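## Task

Fill three boxes, each holding exactly one ball bearing, one guide carriage and one round knob. Close each with a lid lying flat and not upside down, and leave each box standing on the table entirely within the taped bay.

## Robot and tools

Robot: two six-joint arms, left_arm and right_arm, each ending in a two-finger parallel gripper. In the scene frame the origin sits at table height between the arms, +x points out over the table, +z up, and left_arm is on the +y side (image left/right do not follow the arm names). Calibrated bases: left_arm at (+0.004, +0.425, 0) m, quat_wxyz (+1.000, 0, 0, -0.013); right_arm at (+0.045, -0.335, 0) m, quat_wxyz (+1.000, 0, 0, +0.011). Both bases stand upright.

Frames: each arm's reported end_effector_position (m), end_effector_quat_wxyz and velocities are in that arm's own base frame. Fixed cameras and the table use the scene frame. Gripper axes: fingers point along +z, close along y; a block juts about 10 cm toward +x. end_effector_position is the point between closed pads; fingertips extend about 19 mm past it when shut, 6 mm when open. Reported poses may be off by a few cm.

The 18-number row (used by execute_actions and move): one flat list covering both arms, all values in [-1, 1]. Order: left dx, dy, dz, rx, ry, rz, left gripper position, force_limit, speed, then the same nine for right. dx..dz and rx..rz are offsets, not poses: measured from that arm's Hand target at the start of the action or move, along that arm's base axes, with 1.0 = 0.6 m or 180 degrees; rx, ry, rz form one rotation vector about the Hand target point. Every row in a list counts from the same start, not the previous row. Sending six zeros re-requests the current Hand target (useful when a gripper stopped short). Gripper numbers are absolute: position +1 fully open (85 mm), about -0.8 pads touching, -1 closes until blocked. force_limit and speed both range -1..+1 (speed roughly 20, 85, 150 mm/s at -1, 0, +1); firmer grip with higher force_limit and faster close from a wider start. Always resend the gripper values you want kept; 0 is a real command. A changed position (by 0.01 or more) is needed before new force_limit or speed apply.

execute_actions(actions, cameras): actions is a list of actions; each action is up to 15 rows, one per 1/30 s step, the last row held to fill 15 steps. Empty list just returns state and images. The orientation command is clipped to 32 degrees from the measured one each step, so big turns take several actions.

move(target, speed, blend, stop_force, zero, blocking, cameras): target is one 18-number row or up to 15 rows, all offsets from the same starting Hand targets. speed in m/s, 0.002 to 3.6 (default 0.25), one value or one per target. blend in m rounds corners in a list. stop_force in N, 3 to 120, ends an arm's path when its wrist sensor feels that much push against its motion; use it slowly when approaching contact, omit it when moving away from something pressed, and do not rely on it while the gripper rotates. zero (default true) re-zeroes moving arms before the move. blocking=false returns early but cannot be combined with stop_force. The result adds a move: line: done, off_target, moving, held or fault, plus limits such as paced or held. Paths do not avoid obstacles or the other arm; steer around, not close past, an arm's own base.

wait(seconds 0 to 10), stop() to brake a running move, zoom_image(camera, region [x0,y0,x1,y1] pixels, at most 504x504) on cam_high, cam_low, cam_work, cam_left_wrist or cam_right_wrist (all 896x504), zero_wrist_force(arm), finished_scene(scene = current scene number) which ends the scene irreversibly.

Reading results: object_status 2 means the fingers stopped on something while closing (a good grip); 3 means reached the requested position or pads met (small items may still be held); 0 moving; 1 blocked while opening. position_measured is in counts: 3 open, ~78 = 60 mm, 130 = 40 mm, 180 = 20 mm, 230 closed. Hand target is the last commanded pose after clipping. Wrist force/torque are in the gripper's own axes, zeroed at scene start. Joint velocities may read within noise. MOTOR HOT warns of overheating; at 85 °C the arm brakes for 30 to 60 s.

Avoid: objects leaving the table, dropping or releasing moving parts, fast impacts, commanding targets past firm contact (arms are stiff; ~150 N or joint torque limits cause a 10 s fault stop), squeezing a part hard while it still rests on something, swinging loads fast, and any contact between the arms, including closing one gripper on the other's fingers. A clearance check may hold commands that bring the arms too close. Holding loads or stretching out heats motors; keep arms relaxed. Loose objects may occasionally be nudged by outside pushes, so recheck with cameras.

Each tool is called after ">>>" by a JSON object that holds its "method" and its "body", one argument or row to a line.

## Session

>>> {"method": "execute_actions", "body": {
  "actions": []
}}

Scene clock: 0.00 s.
left_arm: end_effector_position=(+0.6153, +0.1018, +0.1829) position_measured=3 object_status=3 end_effector_quat_wxyz=(+0.027, +0.980, -0.193, -0.044) | right_arm: end_effector_position=(+0.8401, +0.4109, +0.3197) position_measured=3 object_status=3 end_effector_quat_wxyz=(-0.082, +0.915, -0.096, +0.382)
Joint positions: left_arm=[-0.035 -1.185 1.464 -1.754 -1.61 -2.786] | right_arm=[3.854 -2.31 -0.941 -0.755 1.149 -2.378]
Joint velocities: within noise
Joint torques (N m): no reading
Wrist force (N): no reading
Wrist torque (N m): no reading
Wrist force, peak (N): no reading
Hand target: left_arm +0.6153, +0.1018, +0.1829; +0.027, +0.980, -0.193, -0.044 | right_arm +0.8401, +0.4109, +0.3197; -0.082, +0.915, -0.096, +0.382
Tool commands: left_gripper/position=+1.0 left_gripper/force_limit=+1.0 left_gripper/speed=+1.0 right_gripper/position=+1.0 right_gripper/force_limit=+1.0 right_gripper/speed=+1.0

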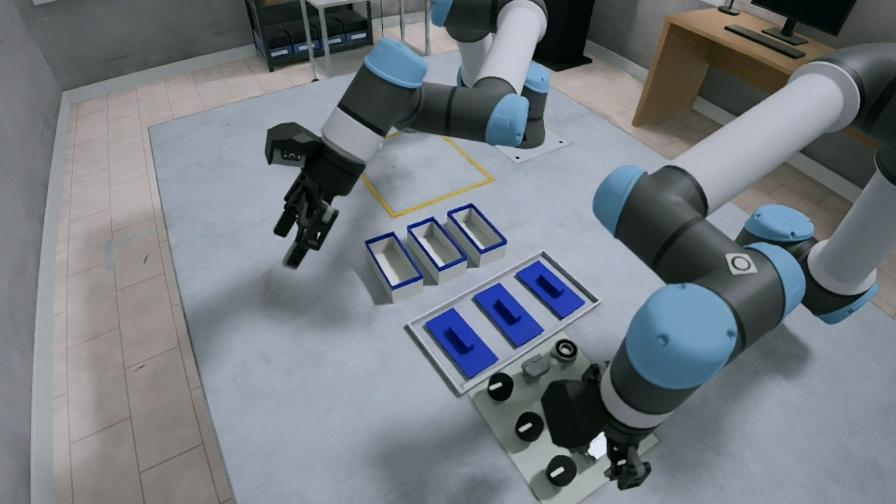

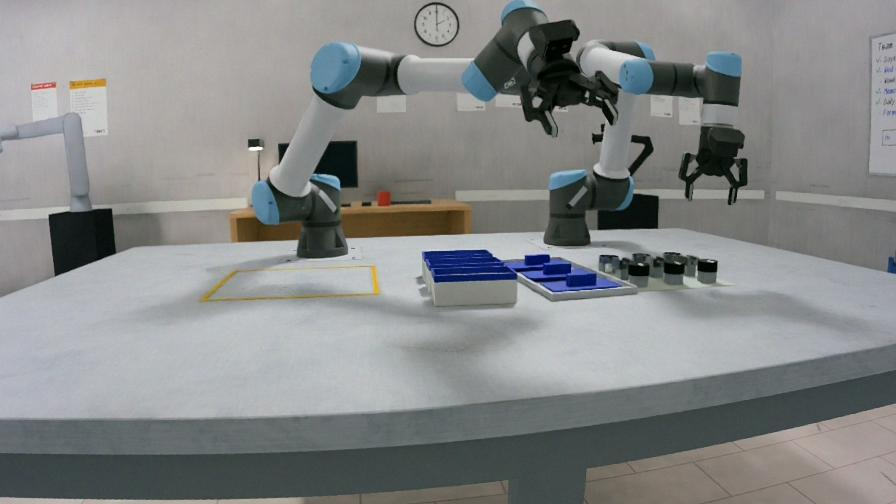

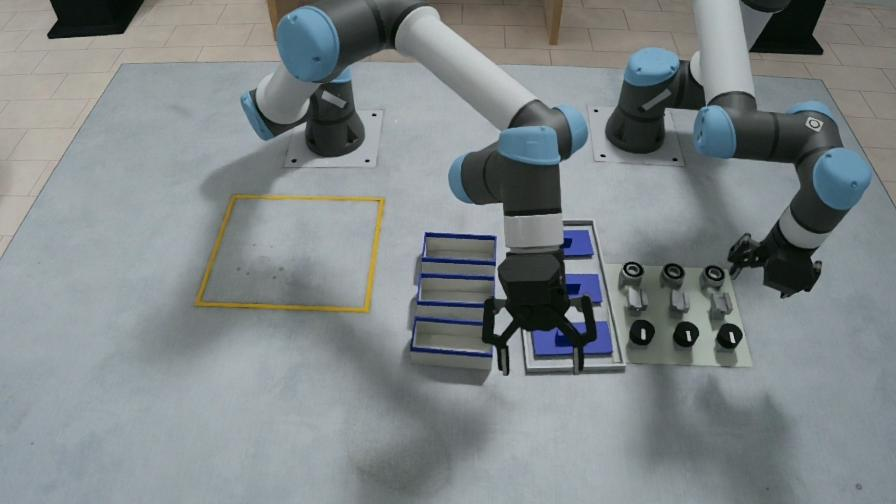

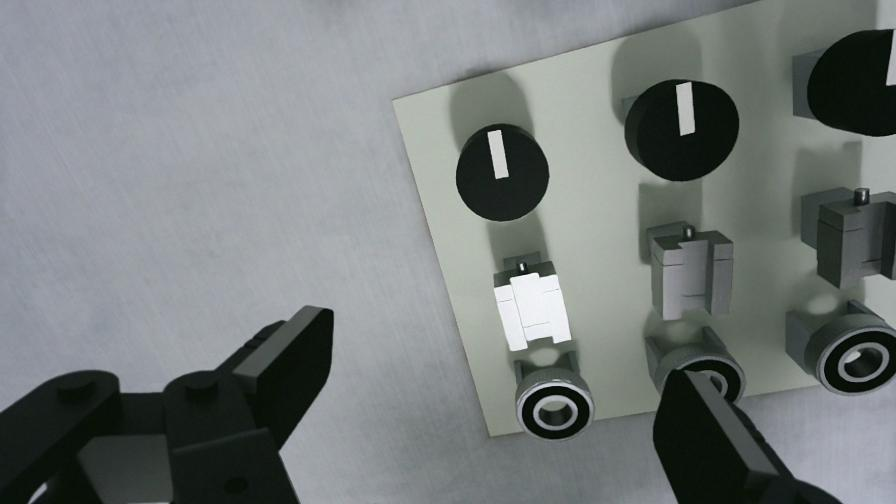

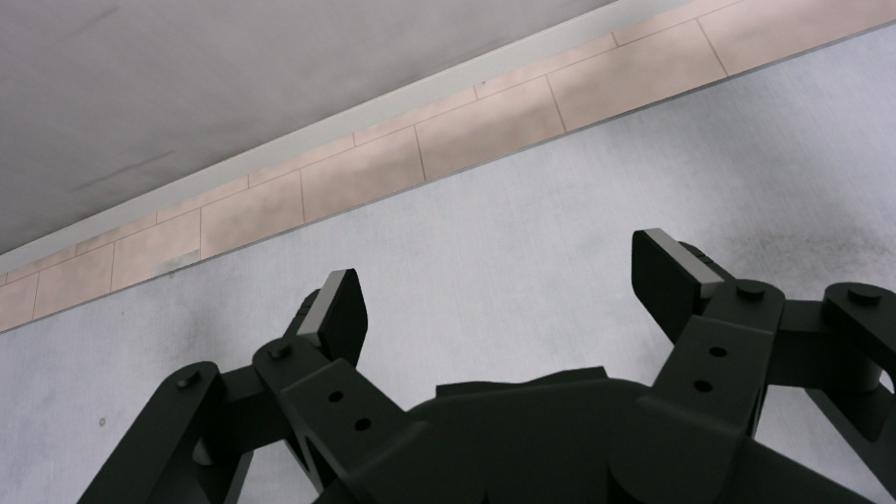

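>>> {"method": "zoom_image", "body": {
  "camera": "cam_work",
  "region": [390, 200, 770, 400]
}}

>>> {"method": "zoom_image", "body": {
  "camera": "cam_low",
  "region": [400, 220, 760, 320]
}}

>>> {"method": "zoom_image", "body": {
  "camera": "cam_left_wrist",
  "region": [392, 0, 896, 480]
}}

Scaled by 1.326.

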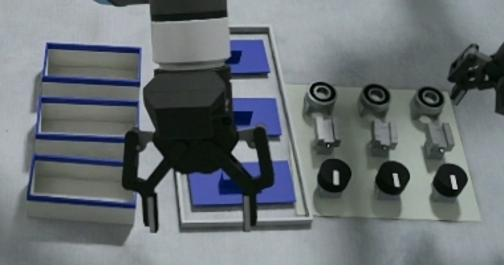

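Scaled by 1.400.

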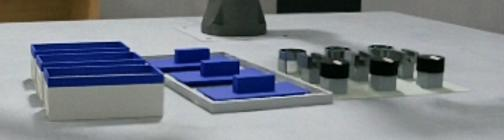

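Scaled by 1.000.

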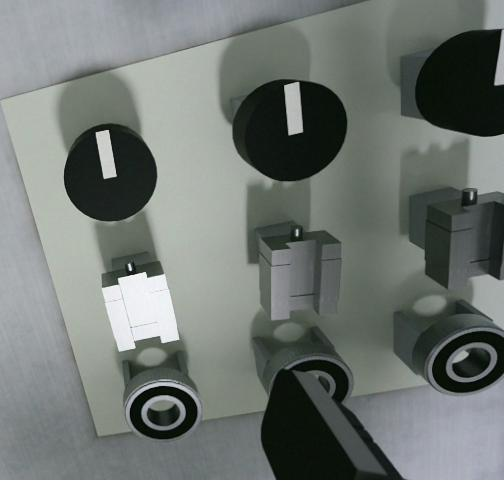

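>>> {"method": "move", "body": {
  "target": [-0.026,-0.203,0.279,0.017,-0.028,0.124,1,1,1,-0.65,-0.518,0.217,-0.054,0.25,0.063,1,1,1]
}}

Scene clock: 4.33 s.
left_arm: end_effector_position=(+0.5997, -0.0200, +0.3506) position_measured=3 object_status=3 end_effector_quat_wxyz=(+0.001, +1.000, +0.001, +0.000) | right_arm: end_effector_position=(+0.4502, +0.1002, +0.4500) position_measured=3 object_status=3 end_effector_quat_wxyz=(+0.000, +1.000, +0.001, +0.001)
Joint positions: left_arm=[-0.257 -1.346 1.268 -1.492 -1.572 -3.399] | right_arm=[3.654 -1.496 -1.334 -1.881 1.57 -2.63]
Joint velocities: within noise
Joint torques (N m): left_arm=[0.75 -11.56 -13.85 -4.27 -1.3 -0.92] | right_arm=[-3.01 17.02 12.76 1.47 -0.16 -0.59]
Wrist force (N): left_arm=[0.1 0.5 -0.1] | right_arm=[0.5 -0.8 0.5]
Wrist torque (N m): left_arm=[0.11 -0.07 -0.02] | right_arm=[-0.21 -0.11 0.06]
Wrist force, peak (N): left_arm=[-0.1 -0.3 1.7] | right_arm=[-0.8 -2.3 3.2]
Hand target: left_arm +0.5997, -0.0200, +0.3503; +0.001, +1.000, +0.001, -0.001 | right_arm +0.4501, +0.1001, +0.4499; +0.000, +1.000, +0.001, +0.001
Off the commanded pose: left_arm 0.000 m, 0 deg | right_arm 0.000 m, 0 deg.
move: done

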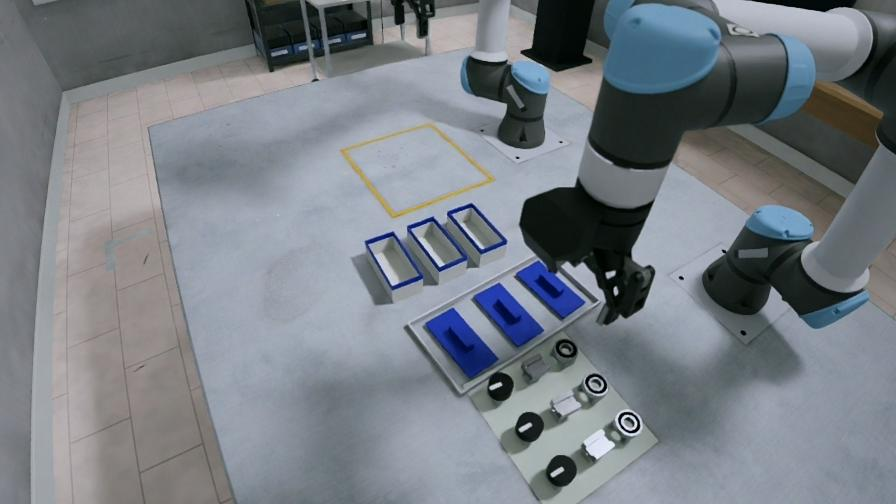

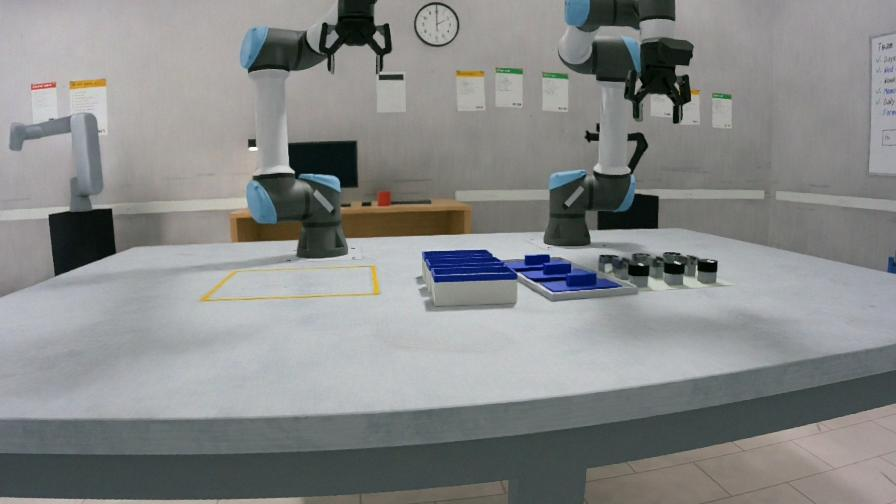

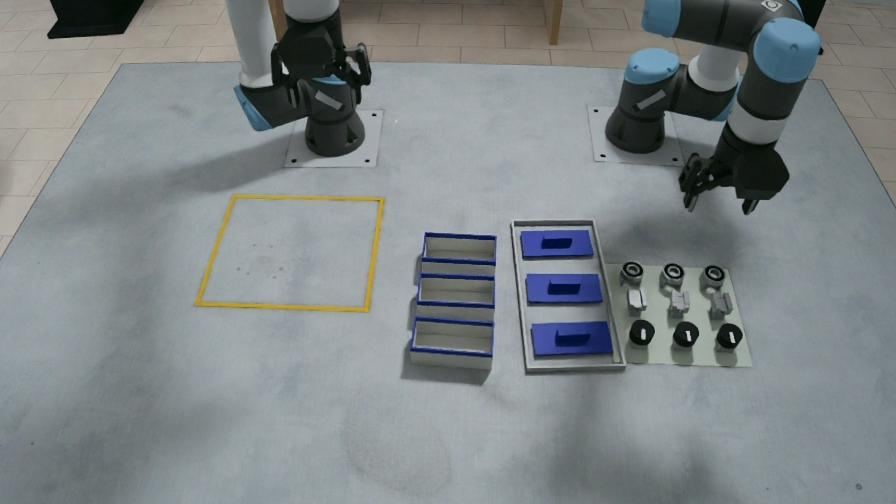

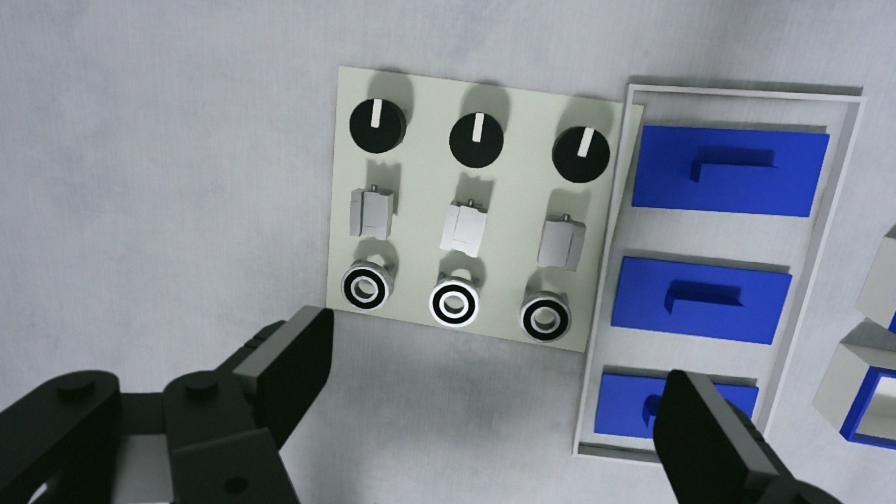

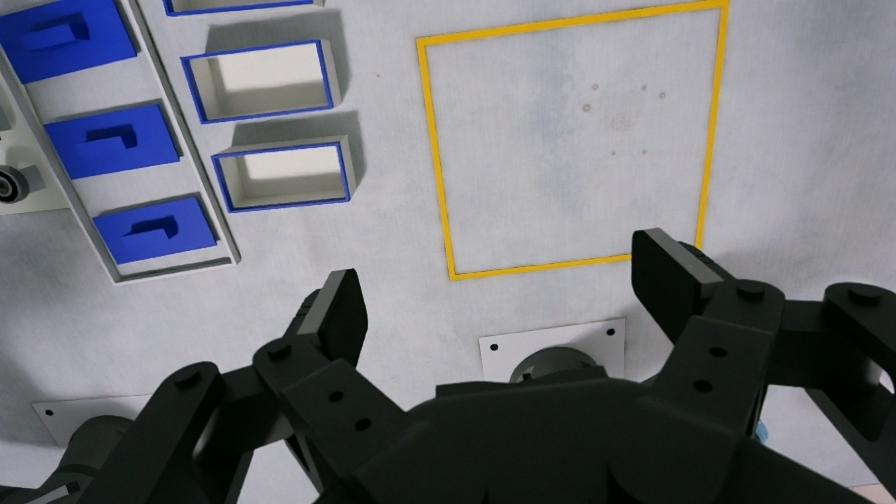

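>>> {"method": "move", "body": {
  "target": [0,0,-0.2,0,0,0,-1,-1,1,0,0,-0.25,0,0,0,-1,-1,1],
  "cameras": ["cam_left_wrist","cam_right_wrist","cam_work"]
}}

>>> {"method": "move", "body": {
  "target": [0.2,0,0,0,0,0,-1,-1,1,0.2,0,0,0,0,0,1,-1,1],
  "cameras": ["cam_left_wrist","cam_right_wrist","cam_work"]
}}

Scene clock: 6.07 s.
left_arm: end_effector_position=(+0.5998, -0.0200, +0.2303) position_measured=234 object_status=3 end_effector_quat_wxyz=(+0.001, +1.000, +0.001, -0.001) | right_arm: end_effector_position=(+0.4501, +0.1001, +0.3000) position_measured=234 object_status=3 end_effector_quat_wxyz=(+0.000, +1.000, +0.001, +0.001)
Joint positions: left_arm=[-0.257 -1.325 1.549 -1.794 -1.572 -3.4] | right_arm=[3.654 -1.453 -1.759 -1.499 1.57 -2.63]
Joint velocities: within noise
Joint torques (N m): left_arm=[-5.42 -58.86 -23.69 -4.34 1.09 0.57] | right_arm=[3.75 20.24 15.16 4.7 -0.49 1.51]
Wrist force (N): left_arm=[0.1 0.6 -0.5] | right_arm=[0.8 -0.7 0.4]
Wrist torque (N m): left_arm=[0.14 -0.05 -0.01] | right_arm=[-0.19 -0.16 0.05]
Wrist force, peak (N): left_arm=[0.3 0.3 -2.9] | right_arm=[0.4 -0.5 4.5]
Hand target: left_arm +0.5997, -0.0200, +0.2303; +0.001, +1.000, +0.001, -0.001 | right_arm +0.4501, +0.1001, +0.2999; +0.000, +1.000, +0.001, +0.001
Off the commanded pose: left_arm 0.000 m, 0 deg | right_arm 0.000 m, 0 deg.
move: done
Images, in order (width x height): cam_work 896x504, cam_left_wrist 896x504, cam_right_wrist 896x504.

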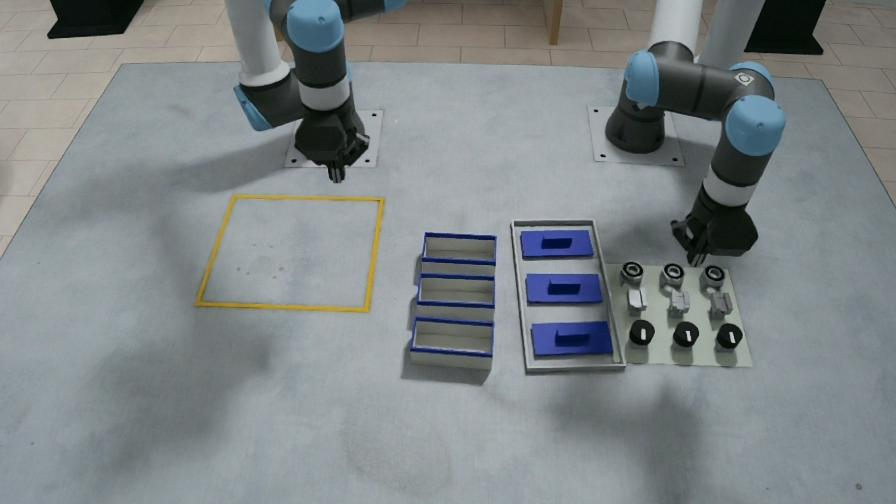

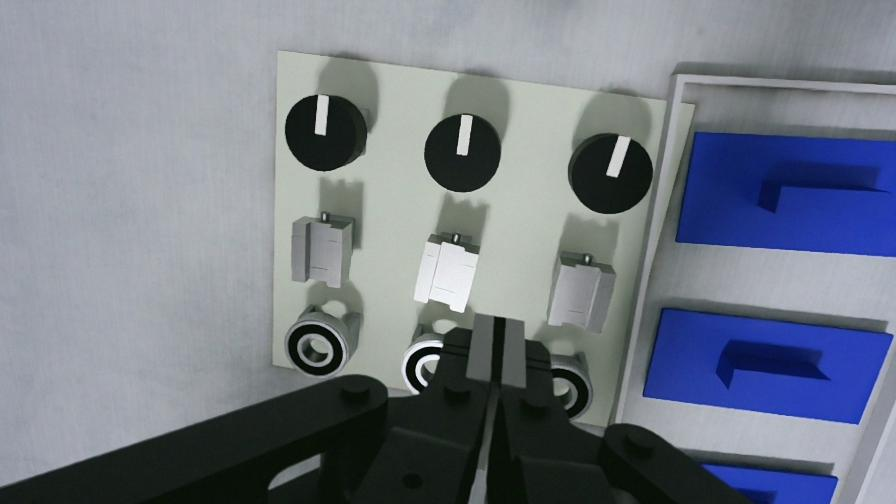

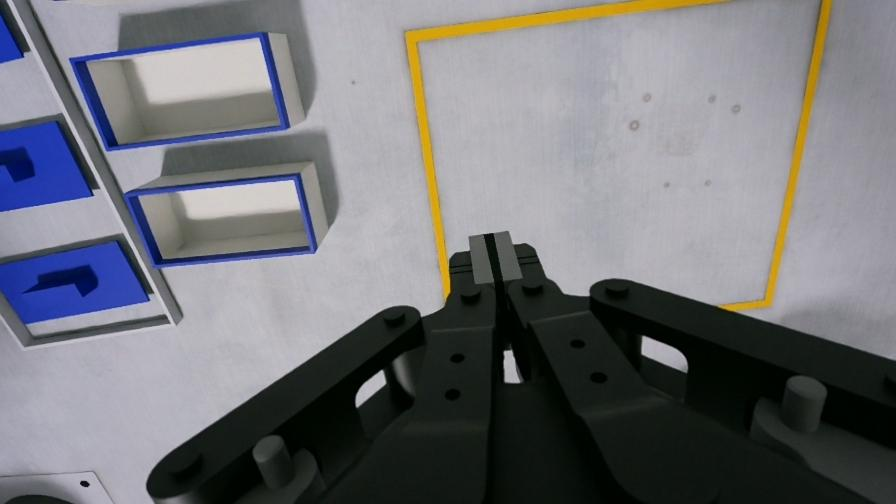

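Scene clock: 7.07 s.
left_arm: end_effector_position=(+0.7197, -0.0200, +0.2302) position_measured=234 object_status=3 end_effector_quat_wxyz=(+0.001, +1.000, +0.001, -0.001) | right_arm: end_effector_position=(+0.5700, +0.1001, +0.2999) position_measured=3 object_status=0 end_effector_quat_wxyz=(+0.000, +1.000, +0.001, +0.001)
Joint positions: left_arm=[-0.213 -1.032 1.134 -1.672 -1.572 -3.356] | right_arm=[3.548 -1.74 -1.464 -1.506 1.57 -2.736]
Joint velocities: within noise
Joint torques (N m): left_arm=[-5.23 -56.7 -36.73 -3.57 -0.98 -0.79] | right_arm=[-3.08 21.48 34.19 6.69 -0.04 0.49]
Wrist force (N): left_arm=[0.4 0.1 -0.3] | right_arm=[0.6 -0.1 0.0]
Wrist torque (N m): left_arm=[0.06 -0.07 -0.02] | right_arm=[-0.09 -0.12 0.03]
Wrist force, peak (N): left_arm=[3.5 -0.2 0.1] | right_arm=[3.5 0.0 0.3]
Hand target: left_arm +0.7197, -0.0200, +0.2303; +0.001, +1.000, +0.001, -0.001 | right_arm +0.5701, +0.1001, +0.2999; +0.000, +1.000, +0.001, +0.001
Off the commanded pose: left_arm 0.000 m, 0 deg | right_arm 0.000 m, 0 deg.
move: done
Images, in order (width x height): cam_work 896x504, cam_left_wrist 896x504, cam_right_wrist 896x504.

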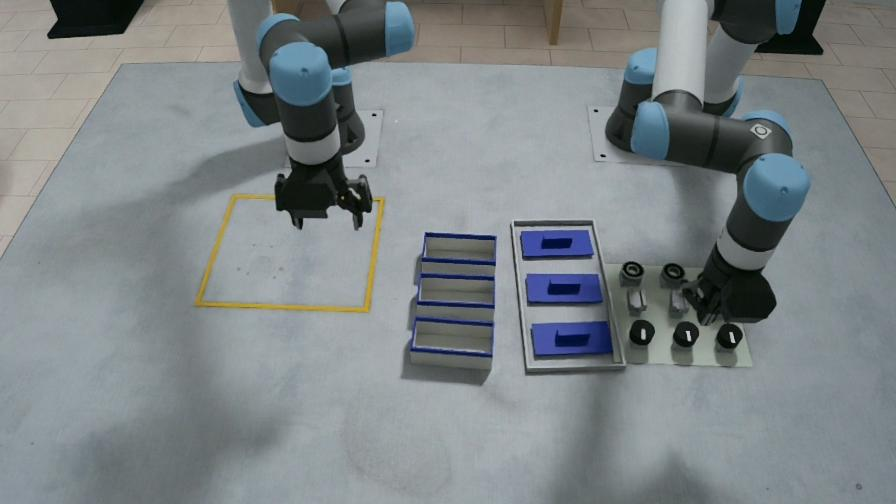

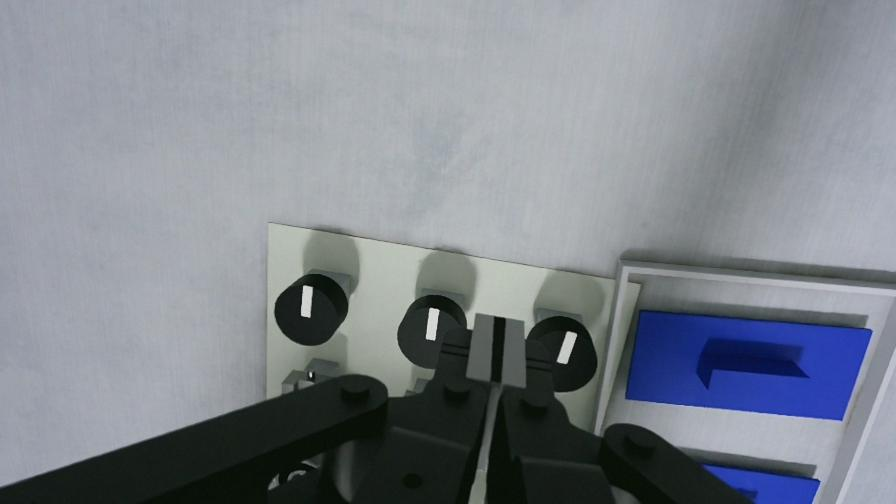

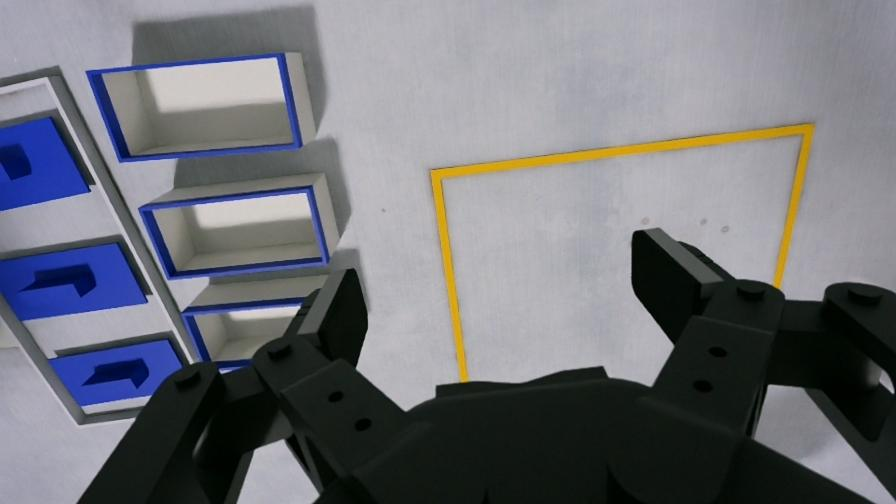

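>>> {"method": "zoom_image", "body": {
  "camera": "cam_work",
  "region": [590, 240, 770, 370]
}}

>>> {"method": "zoom_image", "body": {
  "camera": "cam_work",
  "region": [390, 210, 630, 390]
}}

>>> {"method": "execute_actions", "body": {
  "actions": [],
  "cameras": ["cam_low","cam_high"]
}}

>>> {"method": "zoom_image", "body": {
  "camera": "cam_low",
  "region": [590, 240, 740, 300]
}}

>>> {"method": "zoom_image", "body": {
  "camera": "cam_high",
  "region": [350, 190, 610, 400]
}}

Scaled by 2.800.

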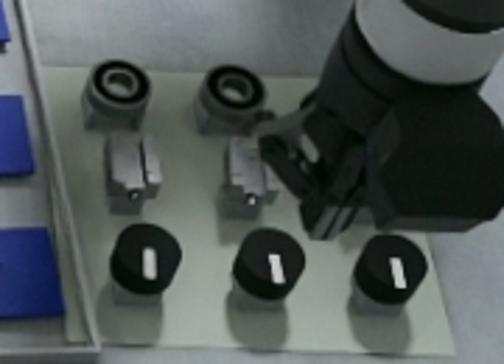

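Scaled by 2.100.

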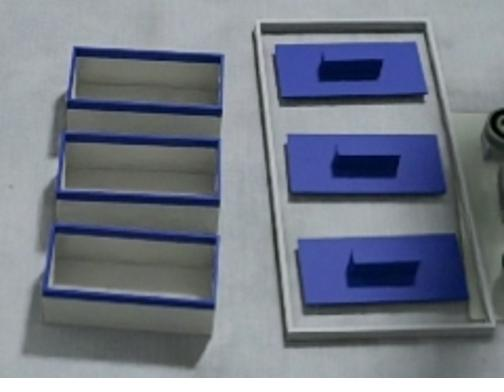

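Scene clock: 9.23 s.
left_arm: end_effector_position=(+0.7197, -0.0200, +0.2303) position_measured=234 object_status=3 end_effector_quat_wxyz=(+0.001, +1.000, +0.001, -0.001) | right_arm: end_effector_position=(+0.5701, +0.1001, +0.2999) position_measured=3 object_status=3 end_effector_quat_wxyz=(+0.000, +1.000, +0.001, +0.001)
Joint positions: left_arm=[-0.214 -1.032 1.134 -1.672 -1.572 -3.356] | right_arm=[3.548 -1.74 -1.464 -1.506 1.57 -2.736]
Joint velocities: within noise
Joint torques (N m): left_arm=[-5.47 -59.81 -37.31 -1.34 0.02 -0.89] | right_arm=[-2.94 18.45 36.02 5.42 -1.04 -1.65]
Wrist force (N): left_arm=[0.5 0.1 -0.4] | right_arm=[0.6 -0.2 0.1]
Wrist torque (N m): left_arm=[0.04 -0.08 -0.02] | right_arm=[-0.11 -0.13 0.03]
Wrist force, peak (N): left_arm=[0.7 0.4 -0.4] | right_arm=[0.8 -0.2 0.1]
Hand target: left_arm +0.7197, -0.0200, +0.2303; +0.001, +1.000, +0.001, -0.001 | right_arm +0.5701, +0.1001, +0.2999; +0.000, +1.000, +0.001, +0.001
Tool commands: left_gripper/position=-1.0 left_gripper/force_limit=-1.0 left_gripper/speed=+1.0 right_gripper/position=+1.0 right_gripper/force_limit=-1.0 right_gripper/speed=+1.0
Off the commanded pose: left_arm 0.000 m, 0 deg | right_arm 0.000 m, 0 deg.
Images, in order (width x height): cam_high 896x504, cam_low 896x504.

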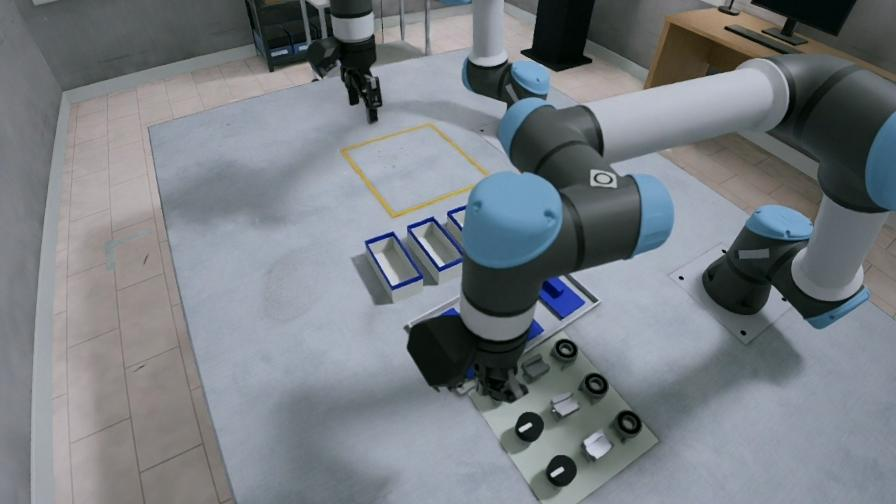

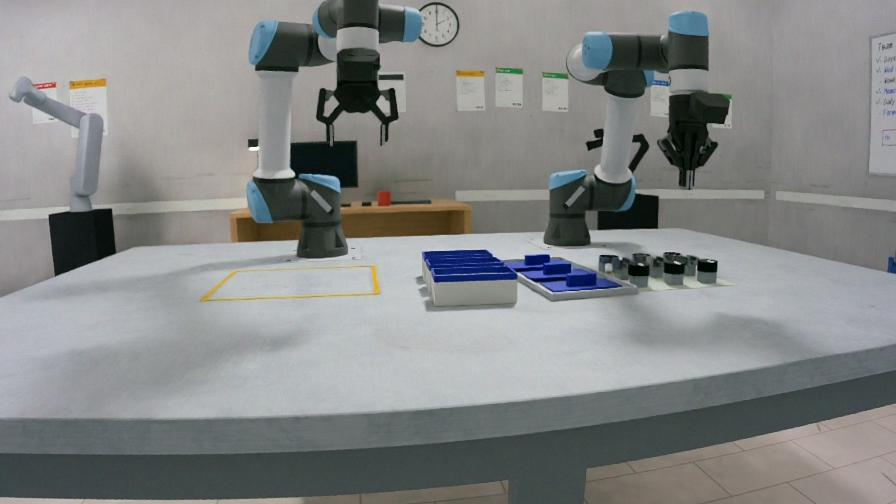

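Scaled by 3.360.

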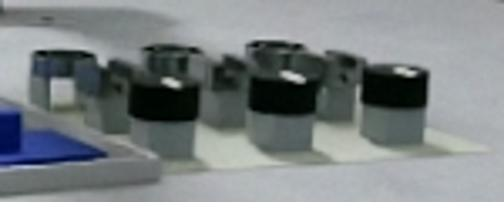

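Scaled by 1.938.

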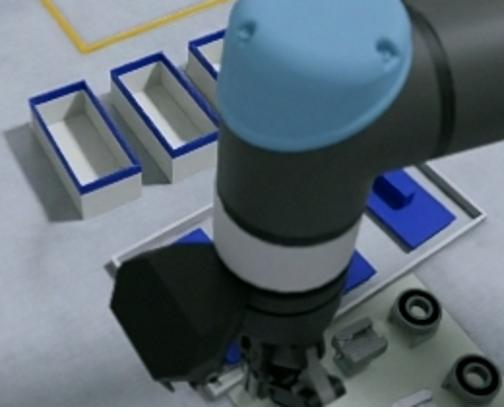

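>>> {"method": "move", "body": {
  "target": [-0.1445,0.195,-0.15,0,0,0,0.5,-1,1,-0.25,-0.2,0.2,0,0,0,1,-1,1],
  "cameras": ["cam_left_wrist","cam_work"]
}}

Scene clock: 13.77 s.
left_arm: end_effector_position=(+0.6331, +0.0969, +0.1406) position_measured=66 object_status=3 end_effector_quat_wxyz=(+0.001, +1.000, +0.001, +0.000) | right_arm: end_effector_position=(+0.4202, -0.0198, +0.4199) position_measured=3 object_status=3 end_effector_quat_wxyz=(+0.000, +1.000, +0.001, +0.001)
Joint positions: left_arm=[-0.057 -1.167 1.575 -1.978 -1.572 -3.2] | right_arm=[3.417 -1.379 -1.513 -1.819 1.571 -2.867]
Joint velocities: within noise
Joint torques (N m): left_arm=[4.27 -16.4 -25.36 -2.89 -1.24 0.6] | right_arm=[-3.76 24.05 13.36 3.92 0.72 0.69]
Wrist force (N): left_arm=[0.3 0.2 -0.3] | right_arm=[0.4 -0.4 0.1]
Wrist torque (N m): left_arm=[0.06 -0.01 -0.02] | right_arm=[-0.14 -0.08 0.03]
Wrist force, peak (N): left_arm=[0.1 -6.4 -0.6] | right_arm=[2.5 -3.2 2.1]
Hand target: left_arm +0.6330, +0.0970, +0.1403; +0.001, +1.000, +0.001, -0.001 | right_arm +0.4201, -0.0199, +0.4199; +0.000, +1.000, +0.001, +0.001
Off the commanded pose: left_arm 0.000 m, 0 deg | right_arm 0.000 m, 0 deg.
move: done
Images, in order (width x height): cam_work 896x504, cam_left_wrist 896x504.

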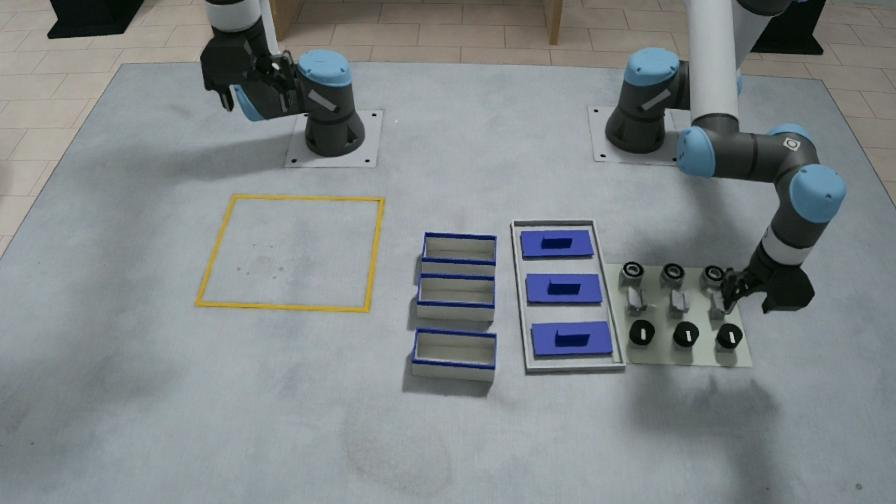

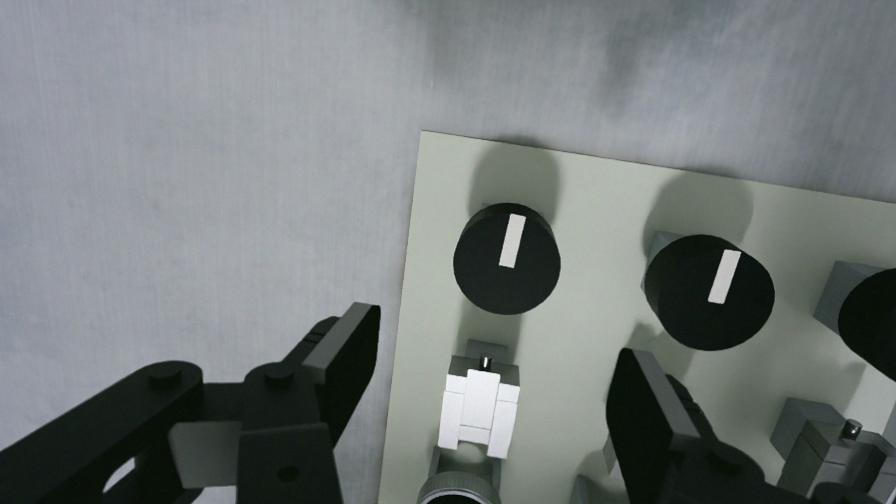

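>>> {"method": "move", "body": {
  "target": [0.005,-0.0045,-0.15,0,0,0,0.5,-1,1,0,0,0,0,0,0,1,-1,1],
  "cameras": ["cam_left_wrist","cam_low"]
}}

>>> {"method": "zoom_image", "body": {
  "camera": "cam_low",
  "region": [590, 180, 770, 300]
}}

Scene clock: 15.03 s.
left_arm: end_effector_position=(+0.6360, +0.0942, +0.0502) position_measured=66 object_status=3 end_effector_quat_wxyz=(+0.001, +1.000, +0.001, -0.001) | right_arm: end_effector_position=(+0.4201, -0.0199, +0.4199) position_measured=3 object_status=3 end_effector_quat_wxyz=(+0.000, +1.000, +0.001, +0.001)
Joint positions: left_arm=[-0.061 -1.057 1.669 -2.181 -1.572 -3.204] | right_arm=[3.417 -1.379 -1.513 -1.819 1.571 -2.867]
Joint velocities: within noise
Joint torques (N m): left_arm=[4.13 -63.28 -29.51 -4.21 1.15 1.43] | right_arm=[-3.24 27.79 14.11 1.45 -0.87 -1.64]
Wrist force (N): left_arm=[0.4 0.4 -0.4] | right_arm=[0.4 -0.5 0.2]
Wrist torque (N m): left_arm=[0.09 -0.02 -0.03] | right_arm=[-0.16 -0.09 0.03]
Wrist force, peak (N): left_arm=[0.4 0.5 -3.8] | right_arm=[0.7 -0.6 0.3]
Hand target: left_arm +0.6360, +0.0943, +0.0503; +0.001, +1.000, +0.001, -0.001 | right_arm +0.4201, -0.0199, +0.4199; +0.000, +1.000, +0.001, +0.001
Off the commanded pose: left_arm 0.000 m, 0 deg | right_arm 0.000 m, 0 deg.
move: done
Images, in order (width x height): cam_low 896x504, cam_left_wrist 896x504.

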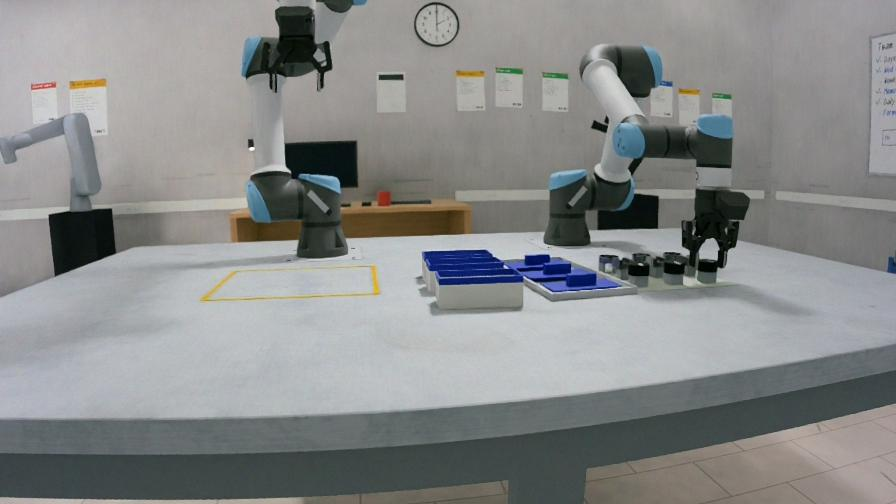

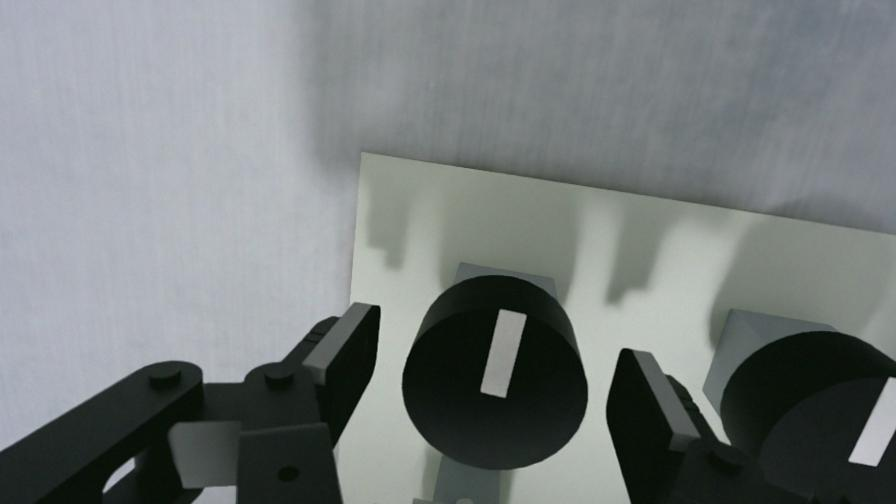

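Scaled by 2.800.

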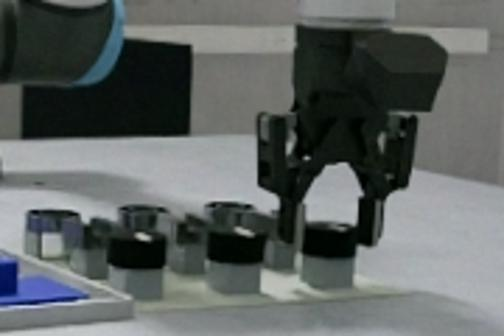

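>>> {"method": "move", "body": {
  "target": [0,0,-0.01,0,0,0,0.5,-1,1,0,0,0,0,0,0,1,-1,1],
  "cameras": []
}}

>>> {"method": "move", "body": {
  "target": [0,0,0,0,0,0,-1,-1,-1,0,0,0,0,0,0,1,-1,1],
  "cameras": ["cam_left_wrist","cam_low"]
}}

>>> {"method": "zoom_image", "body": {
  "camera": "cam_low",
  "region": [590, 180, 770, 300]
}}

Scene clock: 16.23 s.
left_arm: end_effector_position=(+0.6361, +0.0943, +0.0443) position_measured=66 object_status=3 end_effector_quat_wxyz=(+0.001, +1.000, +0.001, -0.001) | right_arm: end_effector_position=(+0.4201, -0.0199, +0.4199) position_measured=3 object_status=3 end_effector_quat_wxyz=(+0.000, +1.000, +0.001, +0.001)
Joint positions: left_arm=[-0.061 -1.049 1.675 -2.195 -1.572 -3.204] | right_arm=[3.417 -1.379 -1.513 -1.819 1.571 -2.867]
Joint velocities: within noise
Joint torques (N m): left_arm=[4.51 -26.05 -15.32 -1.89 1.17 1.35] | right_arm=[-2.7 27.67 15.4 1.5 -0.87 -1.65]
Wrist force (N): left_arm=[0.3 0.5 -0.4] | right_arm=[0.6 -0.4 0.1]
Wrist torque (N m): left_arm=[0.10 -0.02 -0.03] | right_arm=[-0.15 -0.11 0.03]
Wrist force, peak (N): left_arm=[0.7 0.5 -0.9] | right_arm=[0.8 -0.7 0.0]
Hand target: left_arm +0.6360, +0.0943, +0.0443; +0.001, +1.000, +0.001, -0.001 | right_arm +0.4201, -0.0199, +0.4199; +0.000, +1.000, +0.001, +0.001
Off the commanded pose: left_arm 0.000 m, 0 deg | right_arm 0.000 m, 0 deg.
move: done
No camera images: "cameras" was empty.

Scene clock: 17.53 s.
left_arm: end_effector_position=(+0.6360, +0.0943, +0.0443) position_measured=121 object_status=2 end_effector_quat_wxyz=(+0.001, +1.000, +0.001, -0.001) | right_arm: end_effector_position=(+0.4201, -0.0199, +0.4199) position_measured=3 object_status=3 end_effector_quat_wxyz=(+0.000, +1.000, +0.001, +0.001)
Joint positions: left_arm=[-0.061 -1.049 1.675 -2.195 -1.572 -3.204] | right_arm=[3.417 -1.379 -1.513 -1.819 1.571 -2.867]
Joint velocities: within noise
Joint torques (N m): left_arm=[3.96 -50.69 -30.58 -1.26 1.16 1.28] | right_arm=[-3.21 27.69 17.07 1.43 -0.95 -1.66]
Wrist force (N): left_arm=[-1.2 0.2 -5.2] | right_arm=[0.7 -0.5 0.2]
Wrist torque (N m): left_arm=[0.11 0.02 -0.03] | right_arm=[-0.16 -0.12 0.03]
Wrist force, peak (N): left_arm=[-0.6 0.3 -5.7] | right_arm=[0.5 -0.8 0.3]
Hand target: left_arm +0.6360, +0.0943, +0.0443; +0.001, +1.000, +0.001, -0.001 | right_arm +0.4201, -0.0199, +0.4199; +0.000, +1.000, +0.001, +0.001
Off the commanded pose: left_arm 0.000 m, 0 deg | right_arm 0.000 m, 0 deg.
move: done
Images, in order (width x height): cam_low 896x504, cam_left_wrist 896x504.

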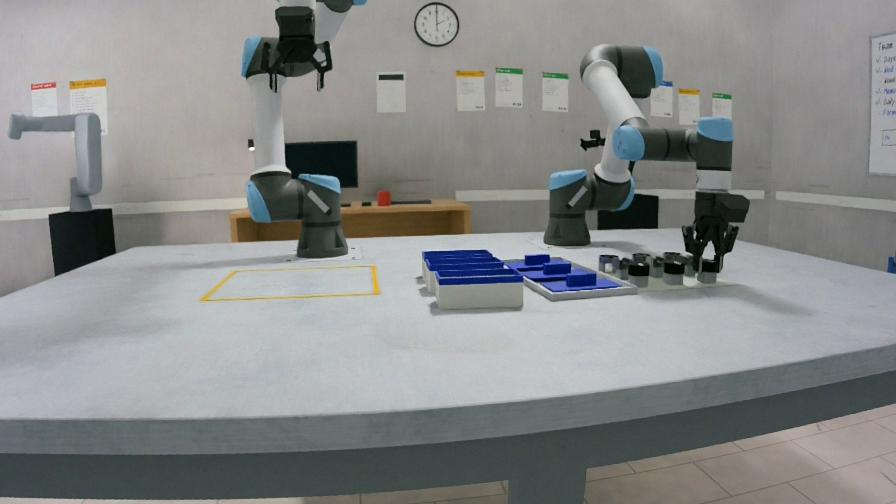

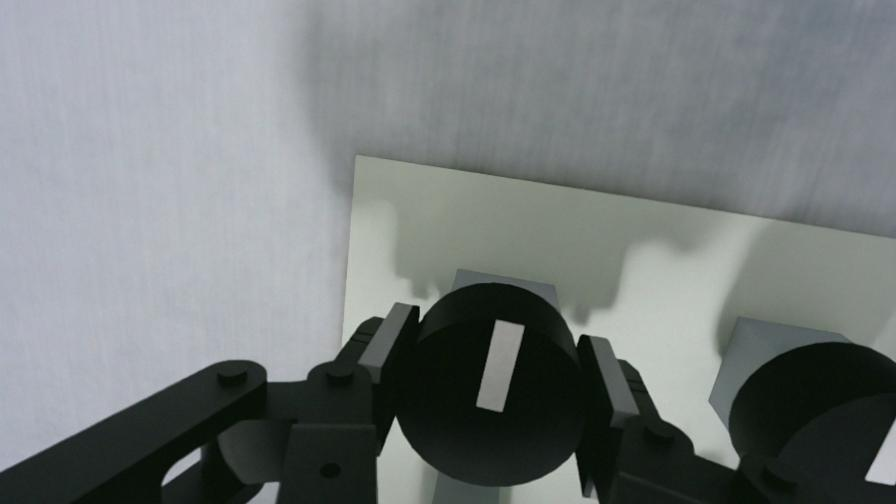

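Scaled by 2.800.

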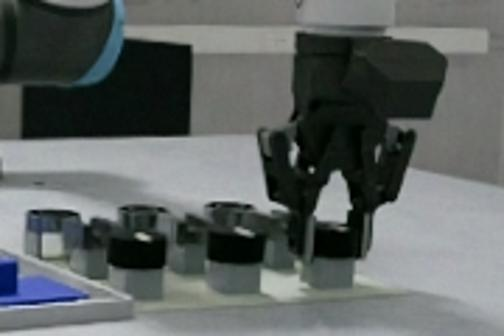

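>>> {"method": "move", "body": {
  "target": [
    [0,0,0.25,0,0,0,-1,-1,-1,0,0,0,0,0,0,1,-1,1],
    [-0.16,-0.8238,0.34,0,0,0,-1,-1,-1,0,0,0,0,0,0,1,-1,1]
  ],
  "blend": [0.06,0],
  "speed": 0.5,
  "cameras": ["cam_left_wrist","cam_work"]
}}

Scene clock: 20.73 s.
left_arm: end_effector_position=(+0.5401, -0.3999, +0.2481) position_measured=121 object_status=2 end_effector_quat_wxyz=(+0.000, +1.000, +0.001, -0.001) | right_arm: end_effector_position=(+0.4201, -0.0199, +0.4199) position_measured=3 object_status=3 end_effector_quat_wxyz=(+0.000, +1.000, +0.001, +0.001)
Joint positions: left_arm=[-0.836 -1.16 1.28 -1.691 -1.573 -3.979] | right_arm=[3.417 -1.379 -1.513 -1.819 1.571 -2.867]
Joint velocities: within noise
Joint torques (N m): left_arm=[-5.95 -66.31 -34.53 -3.69 -1.28 -0.83] | right_arm=[-3.04 28.12 19.77 1.38 -0.95 -1.67]
Wrist force (N): left_arm=[0.1 0.1 -0.1] | right_arm=[0.3 -0.5 0.0]
Wrist torque (N m): left_arm=[0.06 0.00 -0.03] | right_arm=[-0.16 -0.07 0.03]
Wrist force, peak (N): left_arm=[-8.7 13.3 0.1] | right_arm=[0.6 -0.9 0.1]
Hand target: left_arm +0.5400, -0.4000, +0.2483; +0.001, +1.000, +0.001, -0.001 | right_arm +0.4201, -0.0199, +0.4199; +0.000, +1.000, +0.001, +0.001
Off the commanded pose: left_arm 0.000 m, 0 deg | right_arm 0.000 m, 0 deg.
move: done
Images, in order (width x height): cam_work 896x504, cam_left_wrist 896x504.

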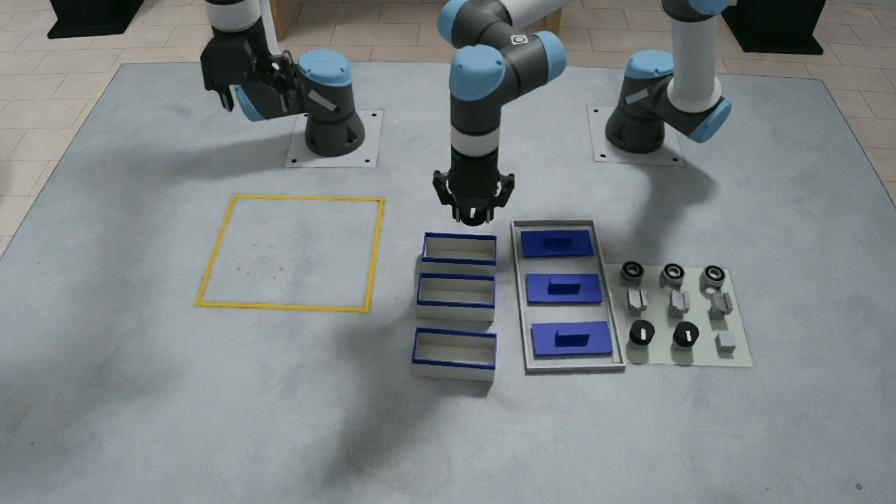

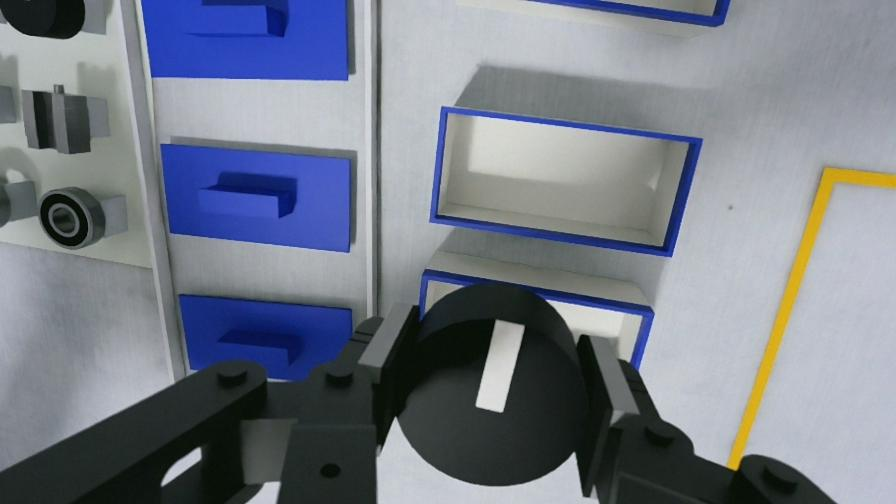

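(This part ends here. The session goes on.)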